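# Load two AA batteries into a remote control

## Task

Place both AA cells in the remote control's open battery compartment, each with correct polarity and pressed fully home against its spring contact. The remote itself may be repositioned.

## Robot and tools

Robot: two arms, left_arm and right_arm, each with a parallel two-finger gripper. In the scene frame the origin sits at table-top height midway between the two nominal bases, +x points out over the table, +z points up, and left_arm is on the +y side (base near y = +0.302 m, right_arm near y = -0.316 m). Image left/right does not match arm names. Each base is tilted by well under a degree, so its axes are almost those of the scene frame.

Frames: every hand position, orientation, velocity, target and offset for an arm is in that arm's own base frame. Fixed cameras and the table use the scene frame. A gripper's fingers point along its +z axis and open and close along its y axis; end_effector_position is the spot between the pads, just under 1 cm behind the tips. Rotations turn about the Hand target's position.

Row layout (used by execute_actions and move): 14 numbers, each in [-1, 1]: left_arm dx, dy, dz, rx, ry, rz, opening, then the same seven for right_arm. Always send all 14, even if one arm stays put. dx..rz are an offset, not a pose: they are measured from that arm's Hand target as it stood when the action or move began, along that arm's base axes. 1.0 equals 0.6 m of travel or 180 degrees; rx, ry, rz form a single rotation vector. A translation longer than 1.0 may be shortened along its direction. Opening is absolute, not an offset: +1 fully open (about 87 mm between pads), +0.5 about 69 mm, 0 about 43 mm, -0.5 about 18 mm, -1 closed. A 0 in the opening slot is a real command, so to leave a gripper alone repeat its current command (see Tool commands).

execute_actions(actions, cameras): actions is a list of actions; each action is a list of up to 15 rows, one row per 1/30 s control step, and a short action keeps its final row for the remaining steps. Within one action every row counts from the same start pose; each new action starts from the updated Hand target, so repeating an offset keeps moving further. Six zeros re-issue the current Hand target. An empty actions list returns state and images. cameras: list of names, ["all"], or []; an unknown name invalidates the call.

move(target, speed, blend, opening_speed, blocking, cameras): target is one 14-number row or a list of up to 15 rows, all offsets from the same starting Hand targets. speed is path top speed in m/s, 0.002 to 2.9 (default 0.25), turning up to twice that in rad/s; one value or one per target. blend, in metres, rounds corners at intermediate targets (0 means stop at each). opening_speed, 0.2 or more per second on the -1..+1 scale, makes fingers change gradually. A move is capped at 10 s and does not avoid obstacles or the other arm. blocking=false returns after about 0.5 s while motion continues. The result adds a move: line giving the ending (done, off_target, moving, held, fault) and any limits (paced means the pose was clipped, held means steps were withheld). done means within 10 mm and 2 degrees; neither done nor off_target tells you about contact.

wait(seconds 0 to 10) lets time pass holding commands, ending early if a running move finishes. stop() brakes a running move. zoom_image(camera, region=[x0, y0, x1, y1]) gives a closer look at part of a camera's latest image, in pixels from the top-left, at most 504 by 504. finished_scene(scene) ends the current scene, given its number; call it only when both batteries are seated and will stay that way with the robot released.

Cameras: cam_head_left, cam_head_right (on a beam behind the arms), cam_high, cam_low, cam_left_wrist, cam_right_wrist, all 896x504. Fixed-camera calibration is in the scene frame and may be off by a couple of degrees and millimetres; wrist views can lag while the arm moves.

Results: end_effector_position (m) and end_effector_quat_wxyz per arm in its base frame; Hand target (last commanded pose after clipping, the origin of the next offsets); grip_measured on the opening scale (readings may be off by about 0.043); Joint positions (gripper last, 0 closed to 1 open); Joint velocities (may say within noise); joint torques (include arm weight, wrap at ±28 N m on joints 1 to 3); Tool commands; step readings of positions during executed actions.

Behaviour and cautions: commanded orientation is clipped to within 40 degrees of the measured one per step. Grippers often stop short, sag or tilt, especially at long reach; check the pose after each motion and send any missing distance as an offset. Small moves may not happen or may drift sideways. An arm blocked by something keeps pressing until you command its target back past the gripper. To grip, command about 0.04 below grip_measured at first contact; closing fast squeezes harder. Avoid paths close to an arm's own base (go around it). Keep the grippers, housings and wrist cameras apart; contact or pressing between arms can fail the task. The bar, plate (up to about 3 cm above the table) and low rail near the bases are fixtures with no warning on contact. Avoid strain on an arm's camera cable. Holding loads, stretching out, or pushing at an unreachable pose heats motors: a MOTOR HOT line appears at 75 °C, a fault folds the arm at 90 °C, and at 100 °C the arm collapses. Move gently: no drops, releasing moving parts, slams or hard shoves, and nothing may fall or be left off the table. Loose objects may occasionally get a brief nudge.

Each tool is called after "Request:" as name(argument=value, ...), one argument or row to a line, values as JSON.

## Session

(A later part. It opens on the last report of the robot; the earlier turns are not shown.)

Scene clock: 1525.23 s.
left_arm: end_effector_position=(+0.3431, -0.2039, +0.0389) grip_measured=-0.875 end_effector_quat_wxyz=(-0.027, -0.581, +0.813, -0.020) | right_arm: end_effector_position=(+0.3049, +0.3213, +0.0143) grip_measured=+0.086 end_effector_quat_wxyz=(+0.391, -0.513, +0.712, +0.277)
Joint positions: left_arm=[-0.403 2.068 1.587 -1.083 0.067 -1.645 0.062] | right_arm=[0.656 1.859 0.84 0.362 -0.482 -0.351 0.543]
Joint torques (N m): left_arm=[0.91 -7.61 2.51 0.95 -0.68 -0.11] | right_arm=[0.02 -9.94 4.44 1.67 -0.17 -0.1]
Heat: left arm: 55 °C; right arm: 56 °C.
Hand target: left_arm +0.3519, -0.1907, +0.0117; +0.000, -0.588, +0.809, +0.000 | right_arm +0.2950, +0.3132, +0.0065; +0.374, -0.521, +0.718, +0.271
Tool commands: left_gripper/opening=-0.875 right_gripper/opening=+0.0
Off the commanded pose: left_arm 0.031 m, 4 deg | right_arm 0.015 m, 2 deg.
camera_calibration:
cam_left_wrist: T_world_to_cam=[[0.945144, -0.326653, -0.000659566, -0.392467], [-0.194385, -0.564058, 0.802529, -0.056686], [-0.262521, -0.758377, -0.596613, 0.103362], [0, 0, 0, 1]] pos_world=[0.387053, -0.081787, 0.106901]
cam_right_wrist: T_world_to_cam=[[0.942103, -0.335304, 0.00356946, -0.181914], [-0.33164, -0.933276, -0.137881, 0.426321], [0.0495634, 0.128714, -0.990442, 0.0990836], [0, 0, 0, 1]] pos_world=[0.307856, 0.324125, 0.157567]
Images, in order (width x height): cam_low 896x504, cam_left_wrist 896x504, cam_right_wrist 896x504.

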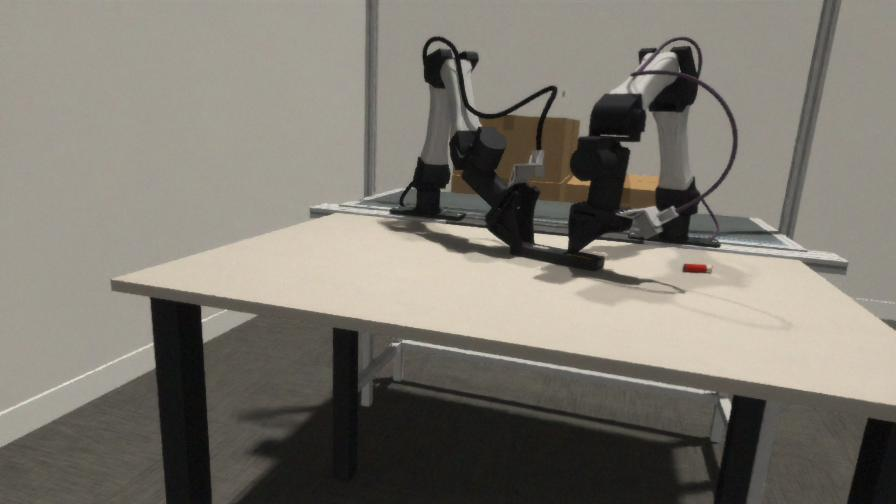

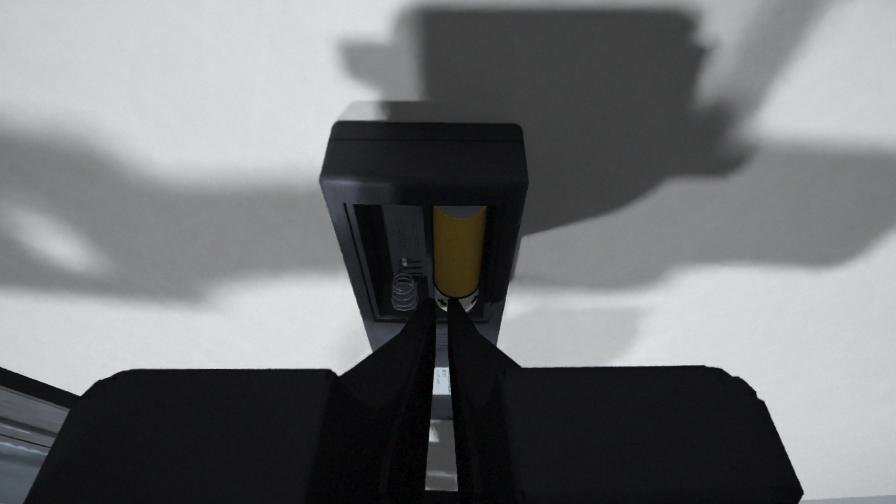

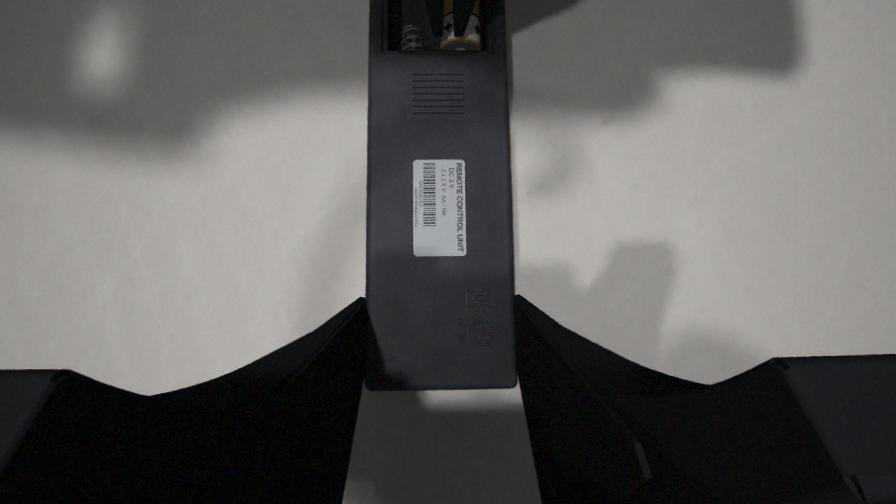

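Request:
move(
  target=[
    [-0.0147, -0.022, 0.055, 0, 0, 0, -0.875, 0, 0, 0, 0, 0, 0, 0.0],
    [-0.0147, -0.022, 0.13, 0, 0, 0, -0.875, 0, 0, 0, 0, 0, 0, 0.0],
  ],
  speed=0.08,
)

Request:
wait(
  seconds=0,
  cameras=["cam_left_wrist", "cam_right_wrist", "cam_low"],
)

Request:
zoom_image(
  camera="cam_right_wrist",
  region=[400, 0, 520, 90],
)

Request:
zoom_image(
  camera="cam_low",
  region=[530, 230, 630, 290],
)

Request:
zoom_image(
  camera="cam_left_wrist",
  region=[340, 90, 520, 270],
)

Scene clock: 1531.33 s.
left_arm: end_effector_position=(+0.3423, -0.2026, +0.0761) grip_measured=-0.875 end_effector_quat_wxyz=(-0.010, -0.587, +0.809, +0.008) | right_arm: end_effector_position=(+0.3049, +0.3213, +0.0143) grip_measured=+0.086 end_effector_quat_wxyz=(+0.391, -0.513, +0.712, +0.276)
Joint positions: left_arm=[-0.426 2.066 1.745 -1.273 0.009 -1.681 0.062] | right_arm=[0.656 1.859 0.84 0.362 -0.482 -0.352 0.543]
Joint torques (N m): left_arm=[-0.39 -13.48 6.99 0.26 -0.07 -0.2] | right_arm=[0.05 -9.96 4.41 1.67 -0.17 -0.09]
Heat: left arm: 54 °C; right arm: 56 °C.
Hand target: left_arm +0.3431, -0.2040, +0.0897; +0.000, -0.588, +0.809, +0.000 | right_arm +0.2950, +0.3132, +0.0065; +0.374, -0.521, +0.718, +0.271
Off the commanded pose: left_arm 0.014 m, 1 deg | right_arm 0.015 m, 2 deg.
move: off_target (left_arm, right_arm)

Scene clock: 1531.33 s.
left_arm: end_effector_position=(+0.3423, -0.2026, +0.0761) grip_measured=-0.875 end_effector_quat_wxyz=(-0.010, -0.587, +0.809, +0.008) | right_arm: end_effector_position=(+0.3049, +0.3213, +0.0143) grip_measured=+0.086 end_effector_quat_wxyz=(+0.391, -0.513, +0.712, +0.276)
Joint positions: left_arm=[-0.426 2.066 1.745 -1.273 0.009 -1.681 0.062] | right_arm=[0.656 1.859 0.84 0.362 -0.482 -0.352 0.543]
Joint torques (N m): left_arm=[-0.39 -13.48 6.99 0.26 -0.07 -0.2] | right_arm=[0.05 -9.96 4.41 1.67 -0.17 -0.09]
Heat: left arm: 54 °C; right arm: 56 °C.
Hand target: left_arm +0.3431, -0.2040, +0.0897; +0.000, -0.588, +0.809, +0.000 | right_arm +0.2950, +0.3132, +0.0065; +0.374, -0.521, +0.718, +0.271
Tool commands: left_gripper/opening=-0.875 right_gripper/opening=+0.0
Off the commanded pose: left_arm 0.014 m, 1 deg | right_arm 0.015 m, 2 deg.
camera_calibration:
cam_left_wrist: T_world_to_cam=[[0.94905, -0.313939, -0.0273075, -0.387964], [-0.182531, -0.618293, 0.764458, -0.0981566], [-0.256878, -0.720525, -0.644094, 0.135699], [0, 0, 0, 1]] pos_world=[0.385138, -0.0847123, 0.151845]
cam_right_wrist: T_world_to_cam=[[0.942244, -0.3349, 0.00417007, -0.182089], [-0.331164, -0.933449, -0.137855, 0.426193], [0.0500603, 0.128512, -0.990444, 0.0990017], [0, 0, 0, 1]] pos_world=[0.307756, 0.324125, 0.157568]
Images, in order (width x height): cam_low 896x504, cam_left_wrist 896x504, cam_right_wrist 896x504.

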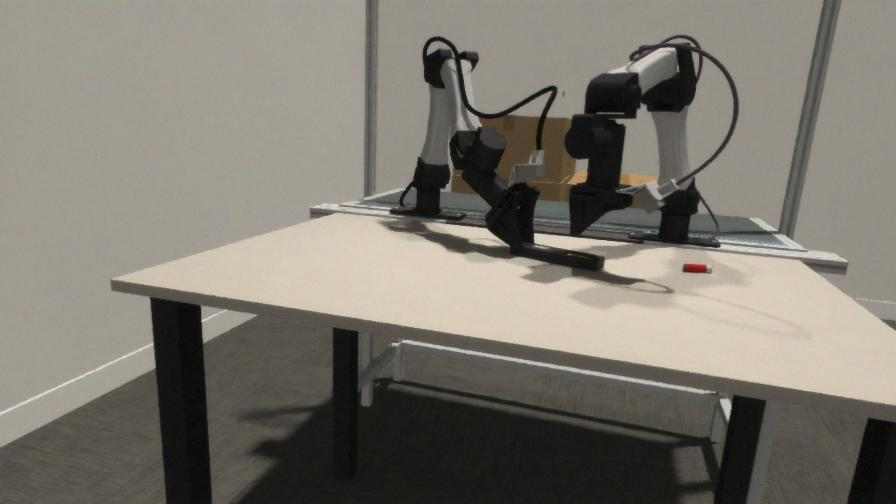

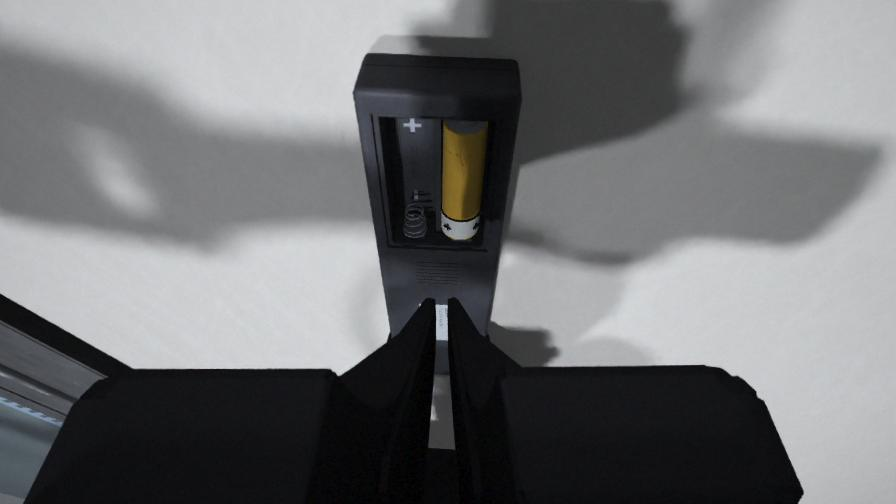

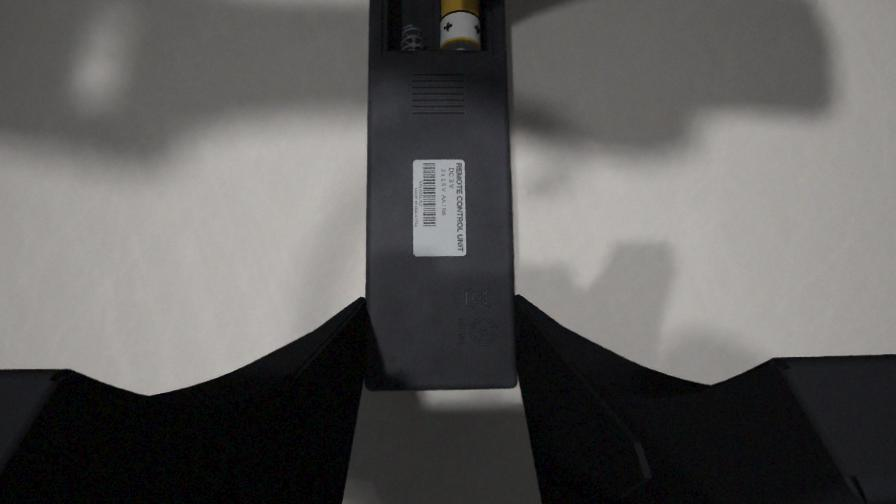

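Scaled by 4.200.

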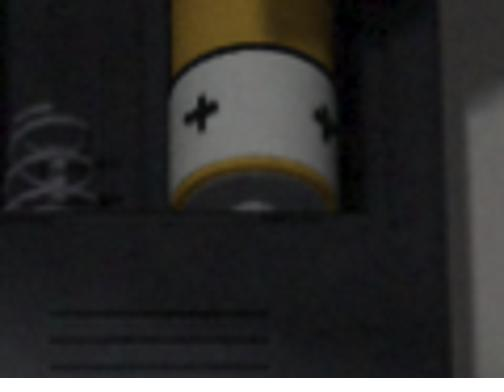

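Scaled by 5.040.

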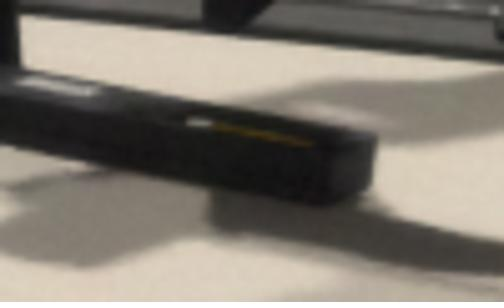

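Scaled by 2.800.

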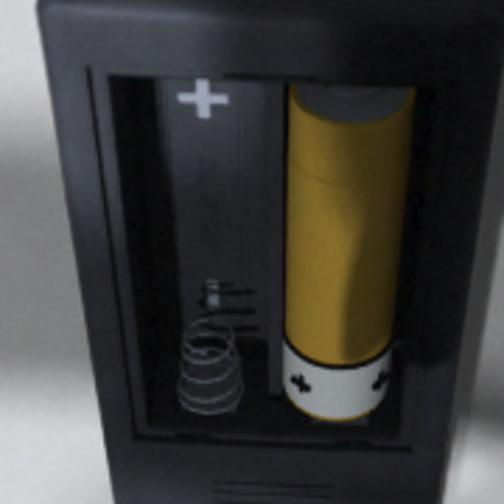

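Request:
move(
  target=[
    [0,0,0.0833,0,0,0,-0.875,0,0,0,0,0,0,0.0],
    [-0.0872,0.4037,0.0172,-0.0842,0.0044,0.1657,-0.2,0,0,0,0,0,0,0.0],
  ],
  blend=[0.03,0],
  speed=0.25,
  opening_speed=1.0,
  cameras=["cam_left_wrist","cam_right_wrist"],
)

Scene clock: 1557.67 s.
left_arm: end_effector_position=(+0.2906, +0.0395, +0.1005) grip_measured=-0.200 end_effector_quat_wxyz=(+0.082, +0.773, -0.622, +0.096) | right_arm: end_effector_position=(+0.3049, +0.3213, +0.0143) grip_measured=+0.086 end_effector_quat_wxyz=(+0.391, -0.513, +0.712, +0.276)
Joint positions: left_arm=[0.42 1.706 1.301 -1.227 0.247 -1.359 0.4] | right_arm=[0.656 1.859 0.84 0.362 -0.482 -0.352 0.543]
Joint torques (N m): left_arm=[0.12 -8.14 4.9 0.36 0.18 -0.05] | right_arm=[0.01 -9.95 4.41 1.67 -0.16 -0.1]
Heat: left arm: 56 °C; right arm: 56 °C.
Hand target: left_arm +0.2907, +0.0383, +0.1000; +0.082, +0.771, -0.624, +0.101 | right_arm +0.2950, +0.3132, +0.0065; +0.374, -0.521, +0.718, +0.271
Off the commanded pose: left_arm 0.001 m, 1 deg | right_arm 0.015 m, 2 deg.
move: off_target (right_arm); blend cut to 0.0251 m at target 1
camera_calibration:
cam_left_wrist: T_world_to_cam=[[0.977851, 0.209083, -0.00955466, -0.293012], [0.0998125, -0.425711, 0.899337, -0.0797487], [0.183969, -0.880372, -0.437151, 0.16999], [0, 0, 0, 1]] pos_world=[0.263209, 0.176968, 0.143233]
cam_right_wrist: T_world_to_cam=[[0.942244, -0.3349, 0.00417007, -0.182089], [-0.331164, -0.933449, -0.137855, 0.426193], [0.0500603, 0.128512, -0.990444, 0.0990017], [0, 0, 0, 1]] pos_world=[0.307756, 0.324125, 0.157568]
Images, in order (width x height): cam_left_wrist 896x504, cam_right_wrist 896x504.

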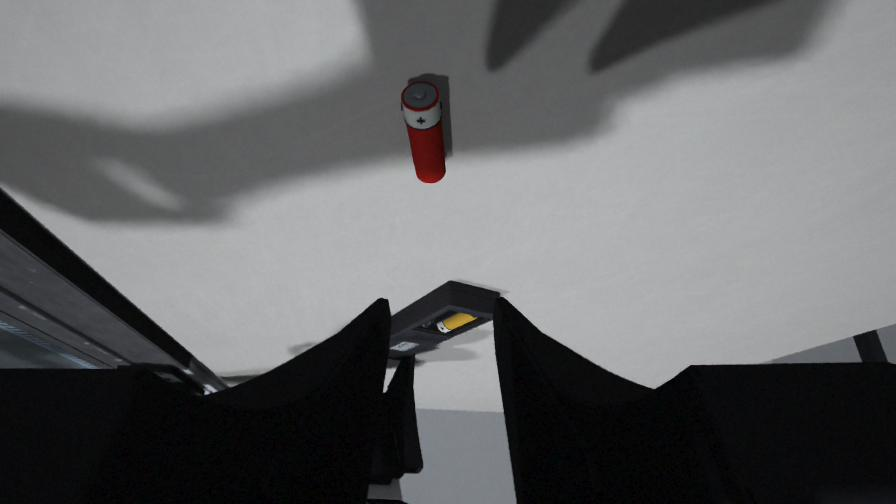

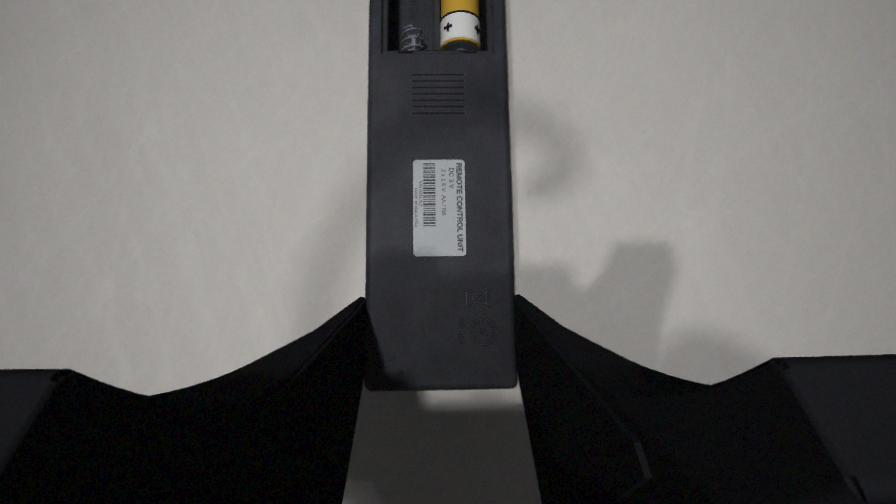

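Request:
move(
  target=[-0.012,0.0028,-0.08,0,0,0.015,-0.2,0,0,0,0,0,0,0.0],
  cameras=["cam_left_wrist"],
)

Request:
zoom_image(
  camera="cam_left_wrist",
  region=[330, 90, 570, 330],
)

Scene clock: 1575.60 s.
left_arm: end_effector_position=(+0.2841, +0.0391, +0.0554) grip_measured=-0.200 end_effector_quat_wxyz=(+0.075, +0.780, -0.613, +0.101) | right_arm: end_effector_position=(+0.3049, +0.3213, +0.0143) grip_measured=+0.086 end_effector_quat_wxyz=(+0.391, -0.513, +0.712, +0.276)
Joint positions: left_arm=[0.429 1.706 1.117 -1.024 0.248 -1.375 0.4] | right_arm=[0.656 1.859 0.84 0.362 -0.482 -0.352 0.543]
Joint torques (N m): left_arm=[0.79 -7.1 4.55 0.37 0.25 -0.16] | right_arm=[0.05 -9.95 4.4 1.67 -0.16 -0.09]
Heat: left arm: 54 °C; right arm: 56 °C.
Hand target: left_arm +0.2835, +0.0399, +0.0519; +0.080, +0.785, -0.606, +0.103 | right_arm +0.2950, +0.3132, +0.0065; +0.374, -0.521, +0.718, +0.271
Off the commanded pose: left_arm 0.004 m, 1 deg | right_arm 0.015 m, 2 deg.
move: off_target (right_arm)
camera_calibration:
cam_left_wrist: T_world_to_cam=[[0.972319, 0.233609, 0.00468202, -0.287224], [0.0984835, -0.427911, 0.898439, -0.0381516], [0.211887, -0.873109, -0.439073, 0.143041], [0, 0, 0, 1]] pos_world=[0.252722, 0.175663, 0.0984271]
Images, in order (width x height): cam_left_wrist 896x504.

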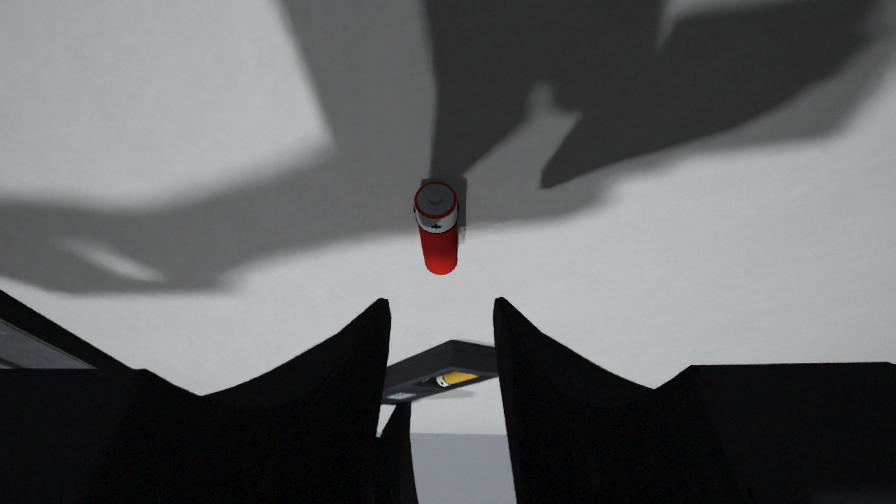

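Scaled by 2.100.

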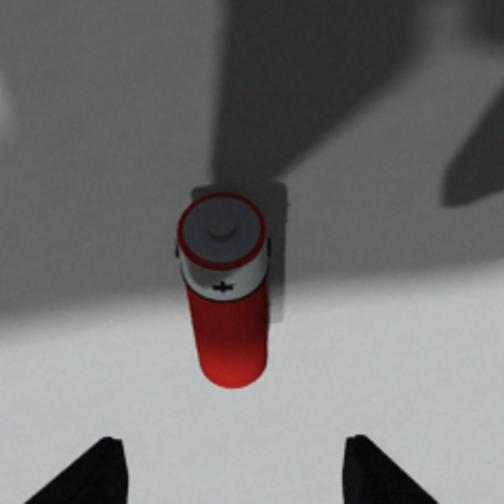

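Request:
move(
  target=[-0.0017,0.0037,-0.0523,0,0,0,-0.2,0,0,0,0,0,0,0.0],
  speed=0.12,
  cameras=["cam_left_wrist"],
)

Scene clock: 1583.50 s.
left_arm: end_effector_position=(+0.2840, +0.0413, +0.0255) grip_measured=-0.200 end_effector_quat_wxyz=(+0.073, +0.782, -0.610, +0.102) | right_arm: end_effector_position=(+0.3049, +0.3213, +0.0143) grip_measured=+0.086 end_effector_quat_wxyz=(+0.391, -0.513, +0.712, +0.276)
Joint positions: left_arm=[0.437 1.75 1.04 -0.9 0.249 -1.375 0.4] | right_arm=[0.656 1.859 0.84 0.362 -0.482 -0.352 0.543]
Joint torques (N m): left_arm=[1.13 -6.46 4.59 0.38 0.22 -0.12] | right_arm=[0.02 -9.96 4.41 1.67 -0.16 -0.1]
Heat: left arm: 53 °C; right arm: 56 °C.
Hand target: left_arm +0.2825, +0.0421, +0.0205; +0.080, +0.785, -0.606, +0.103 | right_arm +0.2950, +0.3132, +0.0065; +0.374, -0.521, +0.718, +0.271
Off the commanded pose: left_arm 0.005 m, 1 deg | right_arm 0.015 m, 2 deg.
move: off_target (right_arm)
camera_calibration:
cam_left_wrist: T_world_to_cam=[[0.970488, 0.241014, 0.00812252, -0.287357], [0.0988152, -0.428172, 0.898279, -0.0104632], [0.219975, -0.870966, -0.439351, 0.129493], [0, 0, 0, 1]] pos_world=[0.251425, 0.177561, 0.0686257]
Images, in order (width x height): cam_left_wrist 896x504.

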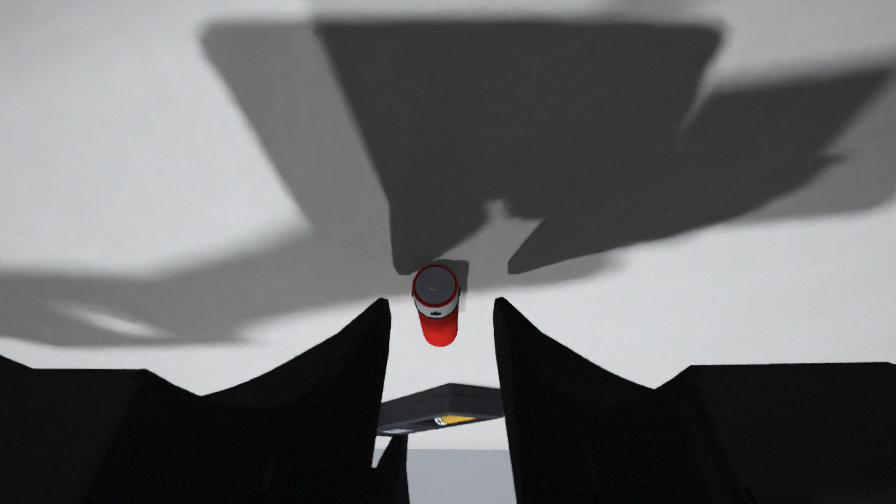

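Request:
move(
  target=[0,0,-0.0058,0,0,0,-0.2,0,0,0,0,0,0,0.0],
  speed=0.03,
)

Scene clock: 1593.07 s.
left_arm: end_effector_position=(+0.2846, +0.0416, +0.0228) grip_measured=-0.200 end_effector_quat_wxyz=(+0.072, +0.782, -0.610, +0.103) | right_arm: end_effector_position=(+0.3049, +0.3213, +0.0143) grip_measured=+0.086 end_effector_quat_wxyz=(+0.391, -0.513, +0.712, +0.276)
Joint positions: left_arm=[0.437 1.755 1.034 -0.886 0.249 -1.375 0.4] | right_arm=[0.656 1.859 0.84 0.362 -0.482 -0.352 0.543]
Joint torques (N m): left_arm=[0.87 -6.39 4.21 0.46 0.27 0.03] | right_arm=[0.03 -9.95 4.41 1.67 -0.17 -0.09]
Heat: left arm: 52 °C; right arm: 56 °C.
Hand target: left_arm +0.2826, +0.0422, +0.0172; +0.079, +0.785, -0.606, +0.103 | right_arm +0.2950, +0.3132, +0.0065; +0.374, -0.521, +0.718, +0.271
Off the commanded pose: left_arm 0.006 m, 1 deg | right_arm 0.015 m, 2 deg.
move: off_target (right_arm)

Request:
move(
  target=[0,0,0.004,0,0,0,-0.73,0,0,0,0,0,0,0.0],
  opening_speed=0.5,
  speed=0.05,
  cameras=["cam_left_wrist"],
)

Scene clock: 1596.23 s.
left_arm: end_effector_position=(+0.2848, +0.0417, +0.0228) grip_measured=-0.639 end_effector_quat_wxyz=(+0.072, +0.782, -0.610, +0.103) | right_arm: end_effector_position=(+0.3049, +0.3213, +0.0143) grip_measured=+0.086 end_effector_quat_wxyz=(+0.391, -0.513, +0.712, +0.276)
Joint positions: left_arm=[0.437 1.755 1.034 -0.885 0.249 -1.375 0.181] | right_arm=[0.656 1.859 0.84 0.362 -0.482 -0.352 0.543]
Joint torques (N m): left_arm=[1.06 -6.61 4.7 0.35 0.25 -0.08] | right_arm=[0.03 -9.94 4.4 1.67 -0.16 -0.09]
Heat: left arm: 52 °C; right arm: 56 °C.
Hand target: left_arm +0.2826, +0.0422, +0.0196; +0.079, +0.785, -0.606, +0.103 | right_arm +0.2950, +0.3132, +0.0065; +0.374, -0.521, +0.718, +0.271
Off the commanded pose: left_arm 0.004 m, 1 deg | right_arm 0.015 m, 2 deg.
move: off_target (right_arm)
camera_calibration:
cam_left_wrist: T_world_to_cam=[[0.970452, 0.241003, 0.0118429, -0.288206], [0.0957253, -0.429584, 0.897939, -0.00704738], [0.221493, -0.870273, -0.439961, 0.127927], [0, 0, 0, 1]] pos_world=[0.252029, 0.177763, 0.0660243]
Images, in order (width x height): cam_left_wrist 896x504.

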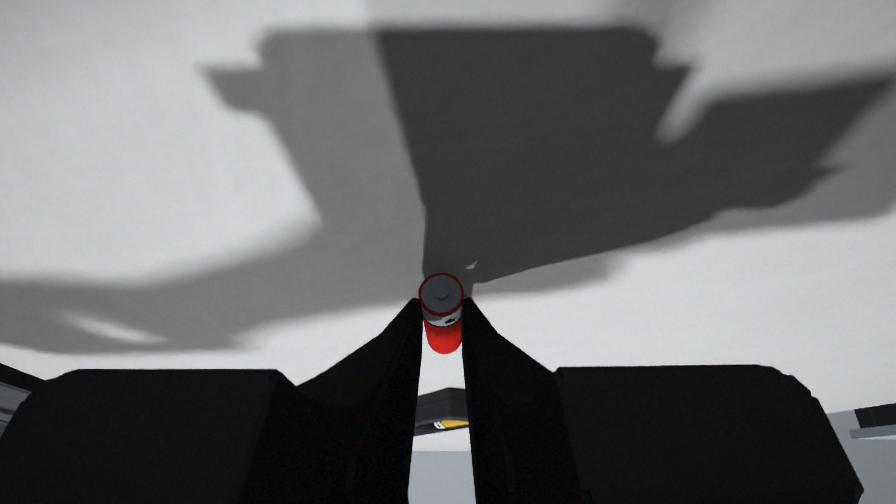

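Request:
move(
  target=[
    [0,0,0.15,0,0,0,-0.73,0,0,0,0,0,0,0.0],
    [0.0998,-0.3337,0.114,0.08446,-0.00221,-0.18227,-0.73,0,0,0,0,0,0,0.0],
  ],
  blend=[0.03,0],
  speed=0.22,
  cameras=["cam_left_wrist","cam_right_wrist"],
)

Request:
zoom_image(
  camera="cam_right_wrist",
  region=[350, 0, 530, 100],
)

Request:
zoom_image(
  camera="cam_left_wrist",
  region=[330, 200, 560, 420],
)

Scene clock: 1614.17 s.
left_arm: end_effector_position=(+0.3409, -0.1600, +0.0895) grip_measured=-0.730 end_effector_quat_wxyz=(+0.001, -0.582, +0.813, -0.009) | right_arm: end_effector_position=(+0.3049, +0.3213, +0.0143) grip_measured=+0.086 end_effector_quat_wxyz=(+0.391, -0.513, +0.712, +0.276)
Joint positions: left_arm=[-0.324 1.955 1.637 -1.238 0.009 -1.566 0.135] | right_arm=[0.656 1.859 0.84 0.362 -0.482 -0.352 0.543]
Joint torques (N m): left_arm=[0.18 -8.29 7.41 0.21 -0.11 -0.21] | right_arm=[0.03 -9.96 4.41 1.67 -0.16 -0.1]
Heat: left arm: 51 °C; right arm: 56 °C.
Hand target: left_arm +0.3425, -0.1580, +0.0879; +0.000, -0.586, +0.810, +0.001 | right_arm +0.2950, +0.3132, +0.0065; +0.374, -0.521, +0.718, +0.271
Off the commanded pose: left_arm 0.003 m, 1 deg | right_arm 0.015 m, 2 deg.
move: off_target (right_arm)
camera_calibration:
cam_left_wrist: T_world_to_cam=[[0.945162, -0.326349, 0.01283, -0.377153], [-0.218891, -0.603812, 0.766484, -0.0677801], [-0.242395, -0.72726, -0.642135, 0.168554], [0, 0, 0, 1]] pos_world=[0.382491, -0.0414273, 0.165026]
cam_right_wrist: T_world_to_cam=[[0.942244, -0.3349, 0.00417007, -0.182089], [-0.331164, -0.933449, -0.137855, 0.426193], [0.0500603, 0.128512, -0.990444, 0.0990017], [0, 0, 0, 1]] pos_world=[0.307756, 0.324125, 0.157568]
Images, in order (width x height): cam_left_wrist 896x504, cam_right_wrist 896x504.

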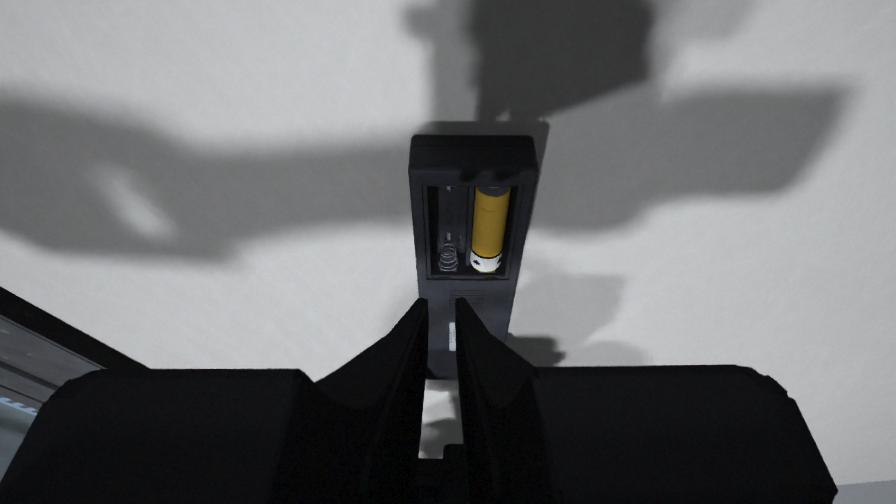

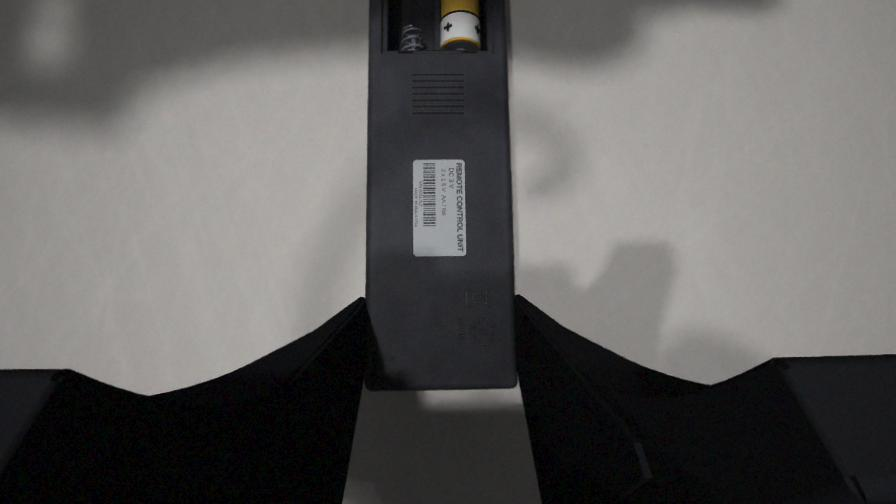

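Scaled by 2.800.

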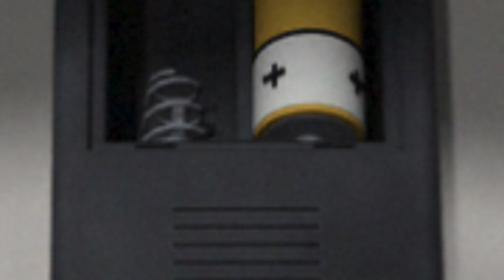

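Scaled by 2.191.

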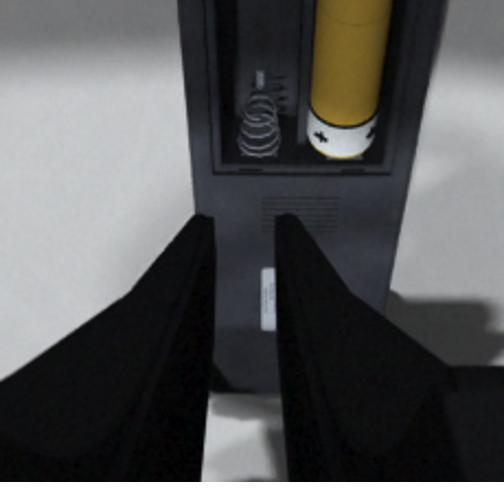

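Request:
wait(
  seconds=0.1,
  cameras=["cam_head_left","cam_high","cam_low"],
)

Scene clock: 1615.73 s.
left_arm: end_effector_position=(+0.3409, -0.1599, +0.0895) grip_measured=-0.730 end_effector_quat_wxyz=(+0.001, -0.582, +0.813, -0.009) | right_arm: end_effector_position=(+0.3049, +0.3213, +0.0143) grip_measured=+0.086 end_effector_quat_wxyz=(+0.391, -0.513, +0.712, +0.276)
Joint positions: left_arm=[-0.324 1.955 1.637 -1.238 0.009 -1.566 0.135] | right_arm=[0.656 1.859 0.84 0.362 -0.482 -0.352 0.543]
Joint torques (N m): left_arm=[0.16 -8.51 7.2 0.14 -0.12 -0.16] | right_arm=[0.03 -9.95 4.41 1.67 -0.16 -0.09]
Heat: left arm: 51 °C; right arm: 56 °C.
Hand target: left_arm +0.3425, -0.1580, +0.0879; +0.000, -0.586, +0.810, +0.001 | right_arm +0.2950, +0.3132, +0.0065; +0.374, -0.521, +0.718, +0.271
Tool commands: left_gripper/opening=-0.73 right_gripper/opening=+0.0
Off the commanded pose: left_arm 0.003 m, 1 deg | right_arm 0.015 m, 2 deg.
wait: 0.10 s; at rest from the start
Images, in order (width x height): cam_head_left 896x504, cam_high 896x504, cam_low 896x504.

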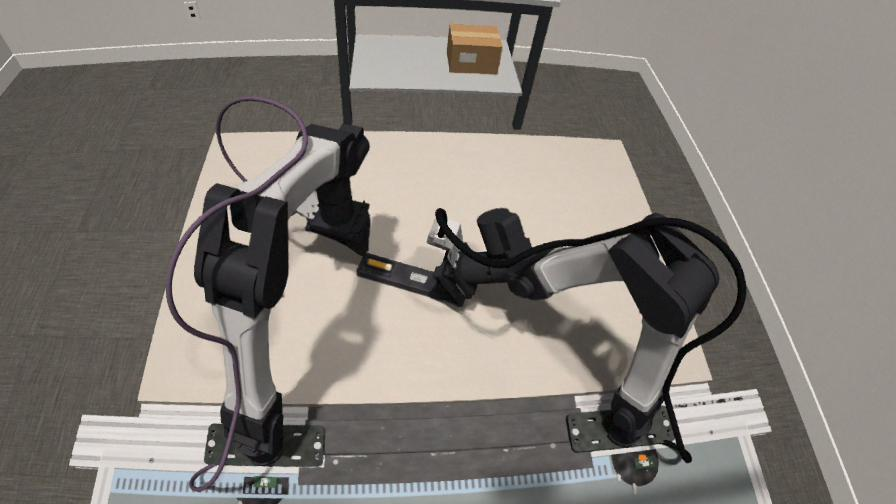

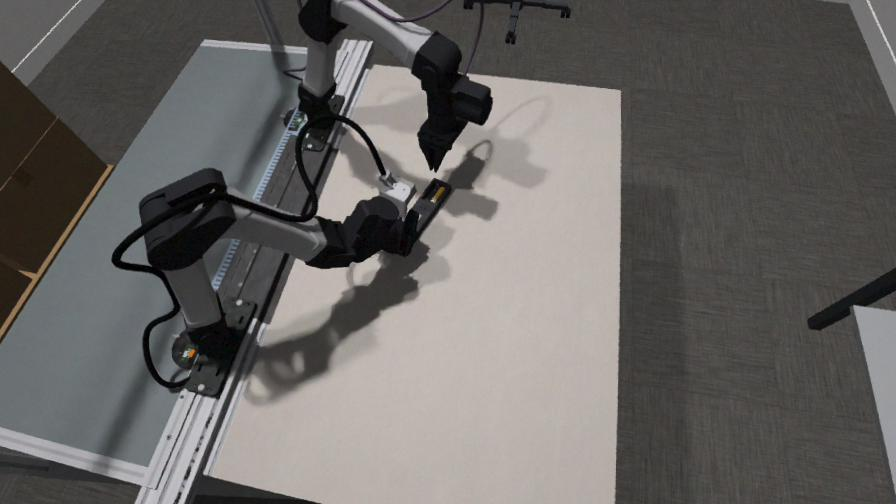

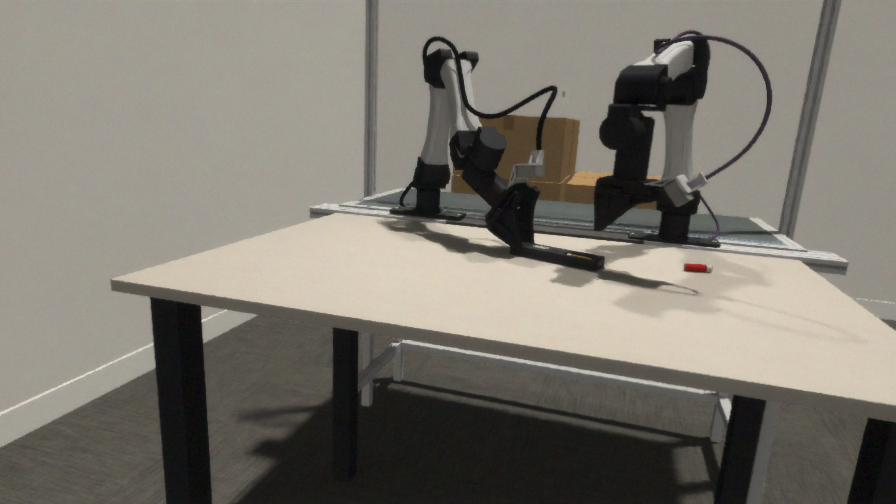

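Request:
move(
  target=[
    [0,0.02,0.04,0,0,0,-0.73,0,0,0,0,0,0,0.0],
    [-0.1,0.335,-0.02,-0.08446,0.00221,0.18227,-0.2,0,0,0,0,0,0,0.0],
  ],
  blend=[0.025,0],
  speed=0.25,
  opening_speed=1.0,
  cameras=["cam_left_wrist"],
)

Request:
zoom_image(
  camera="cam_left_wrist",
  region=[330, 60, 570, 330],
)

Scene clock: 1625.20 s.
left_arm: end_effector_position=(+0.2824, +0.0436, +0.0738) grip_measured=-0.200 end_effector_quat_wxyz=(+0.085, +0.787, -0.604, +0.095) | right_arm: end_effector_position=(+0.3049, +0.3213, +0.0143) grip_measured=+0.086 end_effector_quat_wxyz=(+0.391, -0.513, +0.712, +0.276)
Joint positions: left_arm=[0.447 1.701 1.187 -1.123 0.248 -1.378 0.4] | right_arm=[0.656 1.859 0.84 0.362 -0.482 -0.352 0.543]
Joint torques (N m): left_arm=[0.32 -9.07 4.55 0.32 0.3 -0.08] | right_arm=[0.05 -9.92 4.41 1.67 -0.16 -0.09]
Heat: left arm: 51 °C; right arm: 56 °C.
Hand target: left_arm +0.2825, +0.0430, +0.0759; +0.079, +0.785, -0.606, +0.103 | right_arm +0.2950, +0.3132, +0.0065; +0.374, -0.521, +0.718, +0.271
Off the commanded pose: left_arm 0.002 m, 1 deg | right_arm 0.015 m, 2 deg.
move: off_target (right_arm); blend cut to 0.0134 m at target 1
camera_calibration:
cam_left_wrist: T_world_to_cam=[[0.967444, 0.252296, -0.0199567, -0.284348], [0.127284, -0.416889, 0.900001, -0.0614314], [0.218747, -0.873241, -0.43543, 0.153235], [0, 0, 0, 1]] pos_world=[0.24939, 0.179941, 0.116337]
Images, in order (width x height): cam_left_wrist 896x504.

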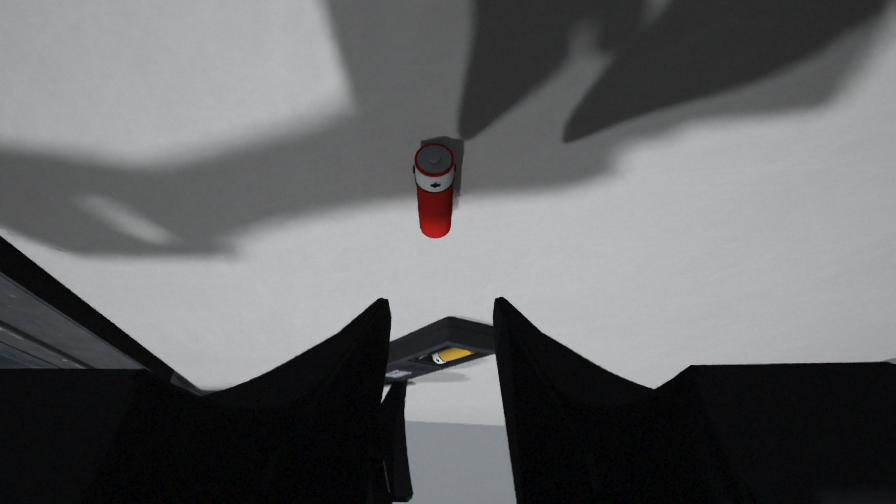

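Scaled by 1.867.

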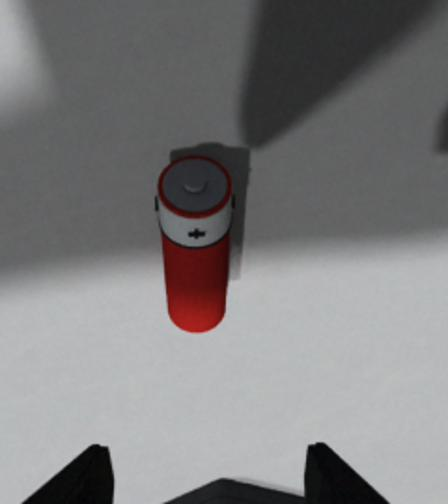

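Request:
move(
  target=[-0.0083,-0.0025,-0.0982,0,0,0,-0.2,0,0,0,0,0,0,0.0],
  speed=0.12,
)

Scene clock: 1630.90 s.
left_arm: end_effector_position=(+0.2787, +0.0418, +0.0213) grip_measured=-0.200 end_effector_quat_wxyz=(+0.074, +0.785, -0.607, +0.101) | right_arm: end_effector_position=(+0.3049, +0.3213, +0.0143) grip_measured=+0.086 end_effector_quat_wxyz=(+0.391, -0.513, +0.712, +0.276)
Joint positions: left_arm=[0.447 1.742 1.011 -0.883 0.248 -1.374 0.4] | right_arm=[0.656 1.859 0.84 0.362 -0.482 -0.352 0.543]
Joint torques (N m): left_arm=[0.36 -6.41 4.31 0.36 0.28 -0.02] | right_arm=[0.05 -9.95 4.41 1.67 -0.17 -0.09]
Heat: left arm: 50 °C; right arm: 56 °C.
Hand target: left_arm +0.2775, +0.0415, +0.0170; +0.080, +0.785, -0.606, +0.103 | right_arm +0.2950, +0.3132, +0.0065; +0.374, -0.521, +0.718, +0.271
Off the commanded pose: left_arm 0.005 m, 1 deg | right_arm 0.015 m, 2 deg.
move: off_target (right_arm)

Request:
move(
  target=[0,0,0,0,0,0,-0.73,0,0,0,0,0,0,0.0],
  opening_speed=0.5,
  speed=0.05,
)

Scene clock: 1633.37 s.
left_arm: end_effector_position=(+0.2789, +0.0418, +0.0214) grip_measured=-0.631 end_effector_quat_wxyz=(+0.074, +0.785, -0.607, +0.102) | right_arm: end_effector_position=(+0.3049, +0.3213, +0.0143) grip_measured=+0.086 end_effector_quat_wxyz=(+0.391, -0.513, +0.712, +0.276)
Joint positions: left_arm=[0.447 1.742 1.011 -0.882 0.248 -1.374 0.184] | right_arm=[0.656 1.859 0.84 0.362 -0.482 -0.352 0.543]
Joint torques (N m): left_arm=[0.61 -6.54 4.44 0.36 0.22 -0.05] | right_arm=[0.05 -9.96 4.38 1.67 -0.16 -0.09]
Heat: left arm: 50 °C; right arm: 56 °C.
Hand target: left_arm +0.2776, +0.0415, +0.0170; +0.079, +0.785, -0.606, +0.103 | right_arm +0.2950, +0.3132, +0.0065; +0.374, -0.521, +0.718, +0.271
Off the commanded pose: left_arm 0.005 m, 1 deg | right_arm 0.015 m, 2 deg.
move: off_target (right_arm)

Request:
move(
  target=[0,0,0.05,0,0,0,-0.73,0,0,0,0,0,0,0.0],
  speed=0.05,
  cameras=["cam_left_wrist"],
)

Scene clock: 1636.57 s.
left_arm: end_effector_position=(+0.2742, +0.0396, +0.0367) grip_measured=-0.631 end_effector_quat_wxyz=(+0.088, +0.786, -0.605, +0.094) | right_arm: end_effector_position=(+0.3049, +0.3213, +0.0143) grip_measured=+0.086 end_effector_quat_wxyz=(+0.391, -0.513, +0.712, +0.276)
Joint positions: left_arm=[0.447 1.725 1.056 -0.976 0.248 -1.374 0.184] | right_arm=[0.656 1.859 0.84 0.362 -0.482 -0.352 0.543]
Joint torques (N m): left_arm=[0.65 -9.63 6.63 0.02 0.22 -0.05] | right_arm=[0.03 -9.96 4.38 1.66 -0.16 -0.1]
Heat: left arm: 50 °C; right arm: 56 °C.
Hand target: left_arm +0.2775, +0.0415, +0.0469; +0.079, +0.785, -0.606, +0.103 | right_arm +0.2950, +0.3132, +0.0065; +0.374, -0.521, +0.718, +0.271
Off the commanded pose: left_arm 0.011 m, 1 deg | right_arm 0.015 m, 2 deg.
move: off_target (left_arm, right_arm)
camera_calibration:
cam_left_wrist: T_world_to_cam=[[0.968146, 0.249024, -0.0260854, -0.275888], [0.13077, -0.414042, 0.900816, -0.0297093], [0.213525, -0.875532, -0.433418, 0.136758], [0, 0, 0, 1]] pos_world=[0.241784, 0.176138, 0.0788392]
Images, in order (width x height): cam_left_wrist 896x504.

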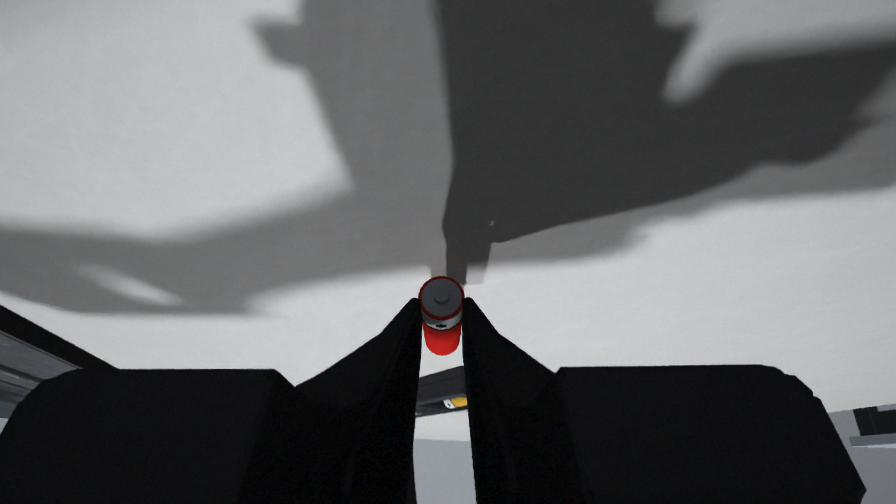

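Request:
move(
  target=[
    [0,0,0.12,0,0,0,-0.73,0,0,0,0,0,0,0.0],
    [0.1083,-0.3325,0.1,0.08446,-0.00221,-0.18227,-0.73,0,0,0,0,0,0,0.0],
  ],
  blend=[0.02,0],
  speed=[0.08,0.16],
  cameras=["cam_left_wrist","cam_right_wrist"],
)

Request:
zoom_image(
  camera="cam_left_wrist",
  region=[330, 120, 570, 380],
)

Request:
zoom_image(
  camera="cam_right_wrist",
  region=[350, 0, 530, 100],
)

Scene clock: 1642.63 s.
left_arm: end_effector_position=(+0.3412, -0.1590, +0.1081) grip_measured=-0.631 end_effector_quat_wxyz=(+0.001, -0.582, +0.813, -0.008) | right_arm: end_effector_position=(+0.3049, +0.3213, +0.0143) grip_measured=+0.086 end_effector_quat_wxyz=(+0.391, -0.513, +0.712, +0.276)
Joint positions: left_arm=[-0.322 1.953 1.708 -1.312 0.008 -1.565 0.184] | right_arm=[0.656 1.859 0.84 0.362 -0.482 -0.352 0.543]
Joint torques (N m): left_arm=[0.12 -8.66 7.19 0.22 -0.05 -0.17] | right_arm=[0.03 -9.95 4.41 1.67 -0.17 -0.09]
Heat: left arm: 50 °C; right arm: 56 °C.
Hand target: left_arm +0.3425, -0.1581, +0.1070; +0.000, -0.586, +0.811, +0.001 | right_arm +0.2950, +0.3132, +0.0065; +0.374, -0.521, +0.718, +0.271
Off the commanded pose: left_arm 0.002 m, 1 deg | right_arm 0.015 m, 2 deg.
move: off_target (right_arm)
camera_calibration:
cam_left_wrist: T_world_to_cam=[[0.945672, -0.324908, 0.0117964, -0.377139], [-0.217562, -0.605435, 0.765581, -0.0820335], [-0.241602, -0.726555, -0.643231, 0.181233], [0, 0, 0, 1]] pos_world=[0.382589, -0.0405256, 0.183827]
cam_right_wrist: T_world_to_cam=[[0.942244, -0.3349, 0.00417007, -0.182089], [-0.331164, -0.933449, -0.137855, 0.426193], [0.0500603, 0.128512, -0.990444, 0.0990017], [0, 0, 0, 1]] pos_world=[0.307756, 0.324125, 0.157568]
Images, in order (width x height): cam_left_wrist 896x504, cam_right_wrist 896x504.

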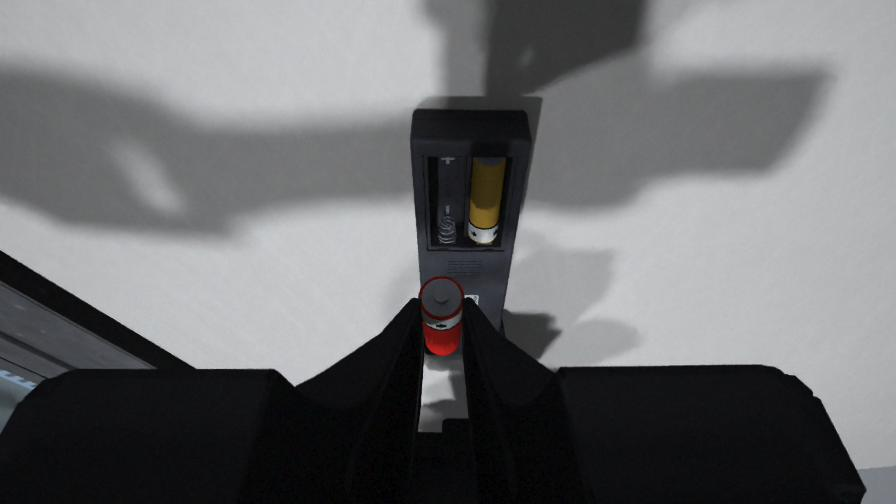

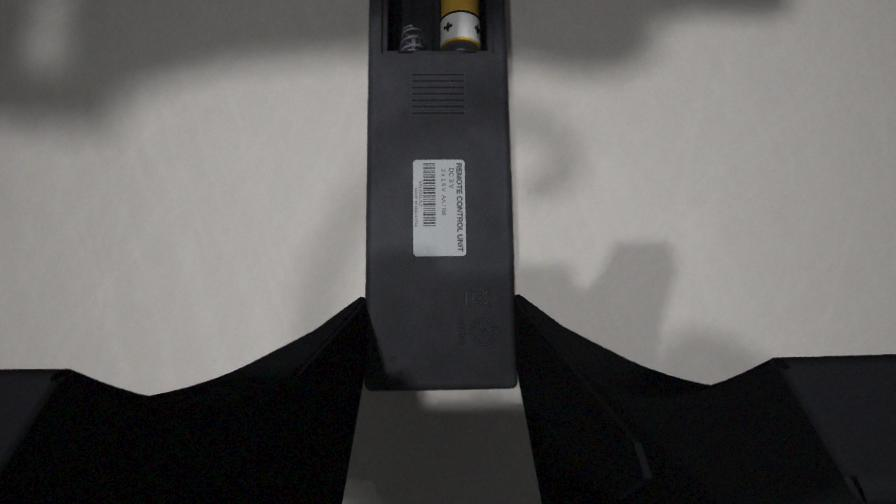

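Scaled by 1.938.

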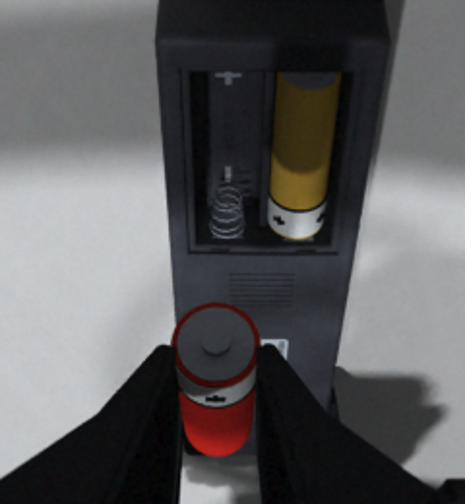

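Scaled by 2.800.

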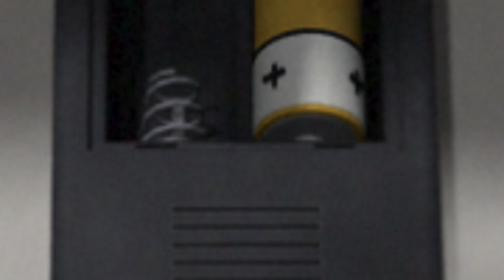

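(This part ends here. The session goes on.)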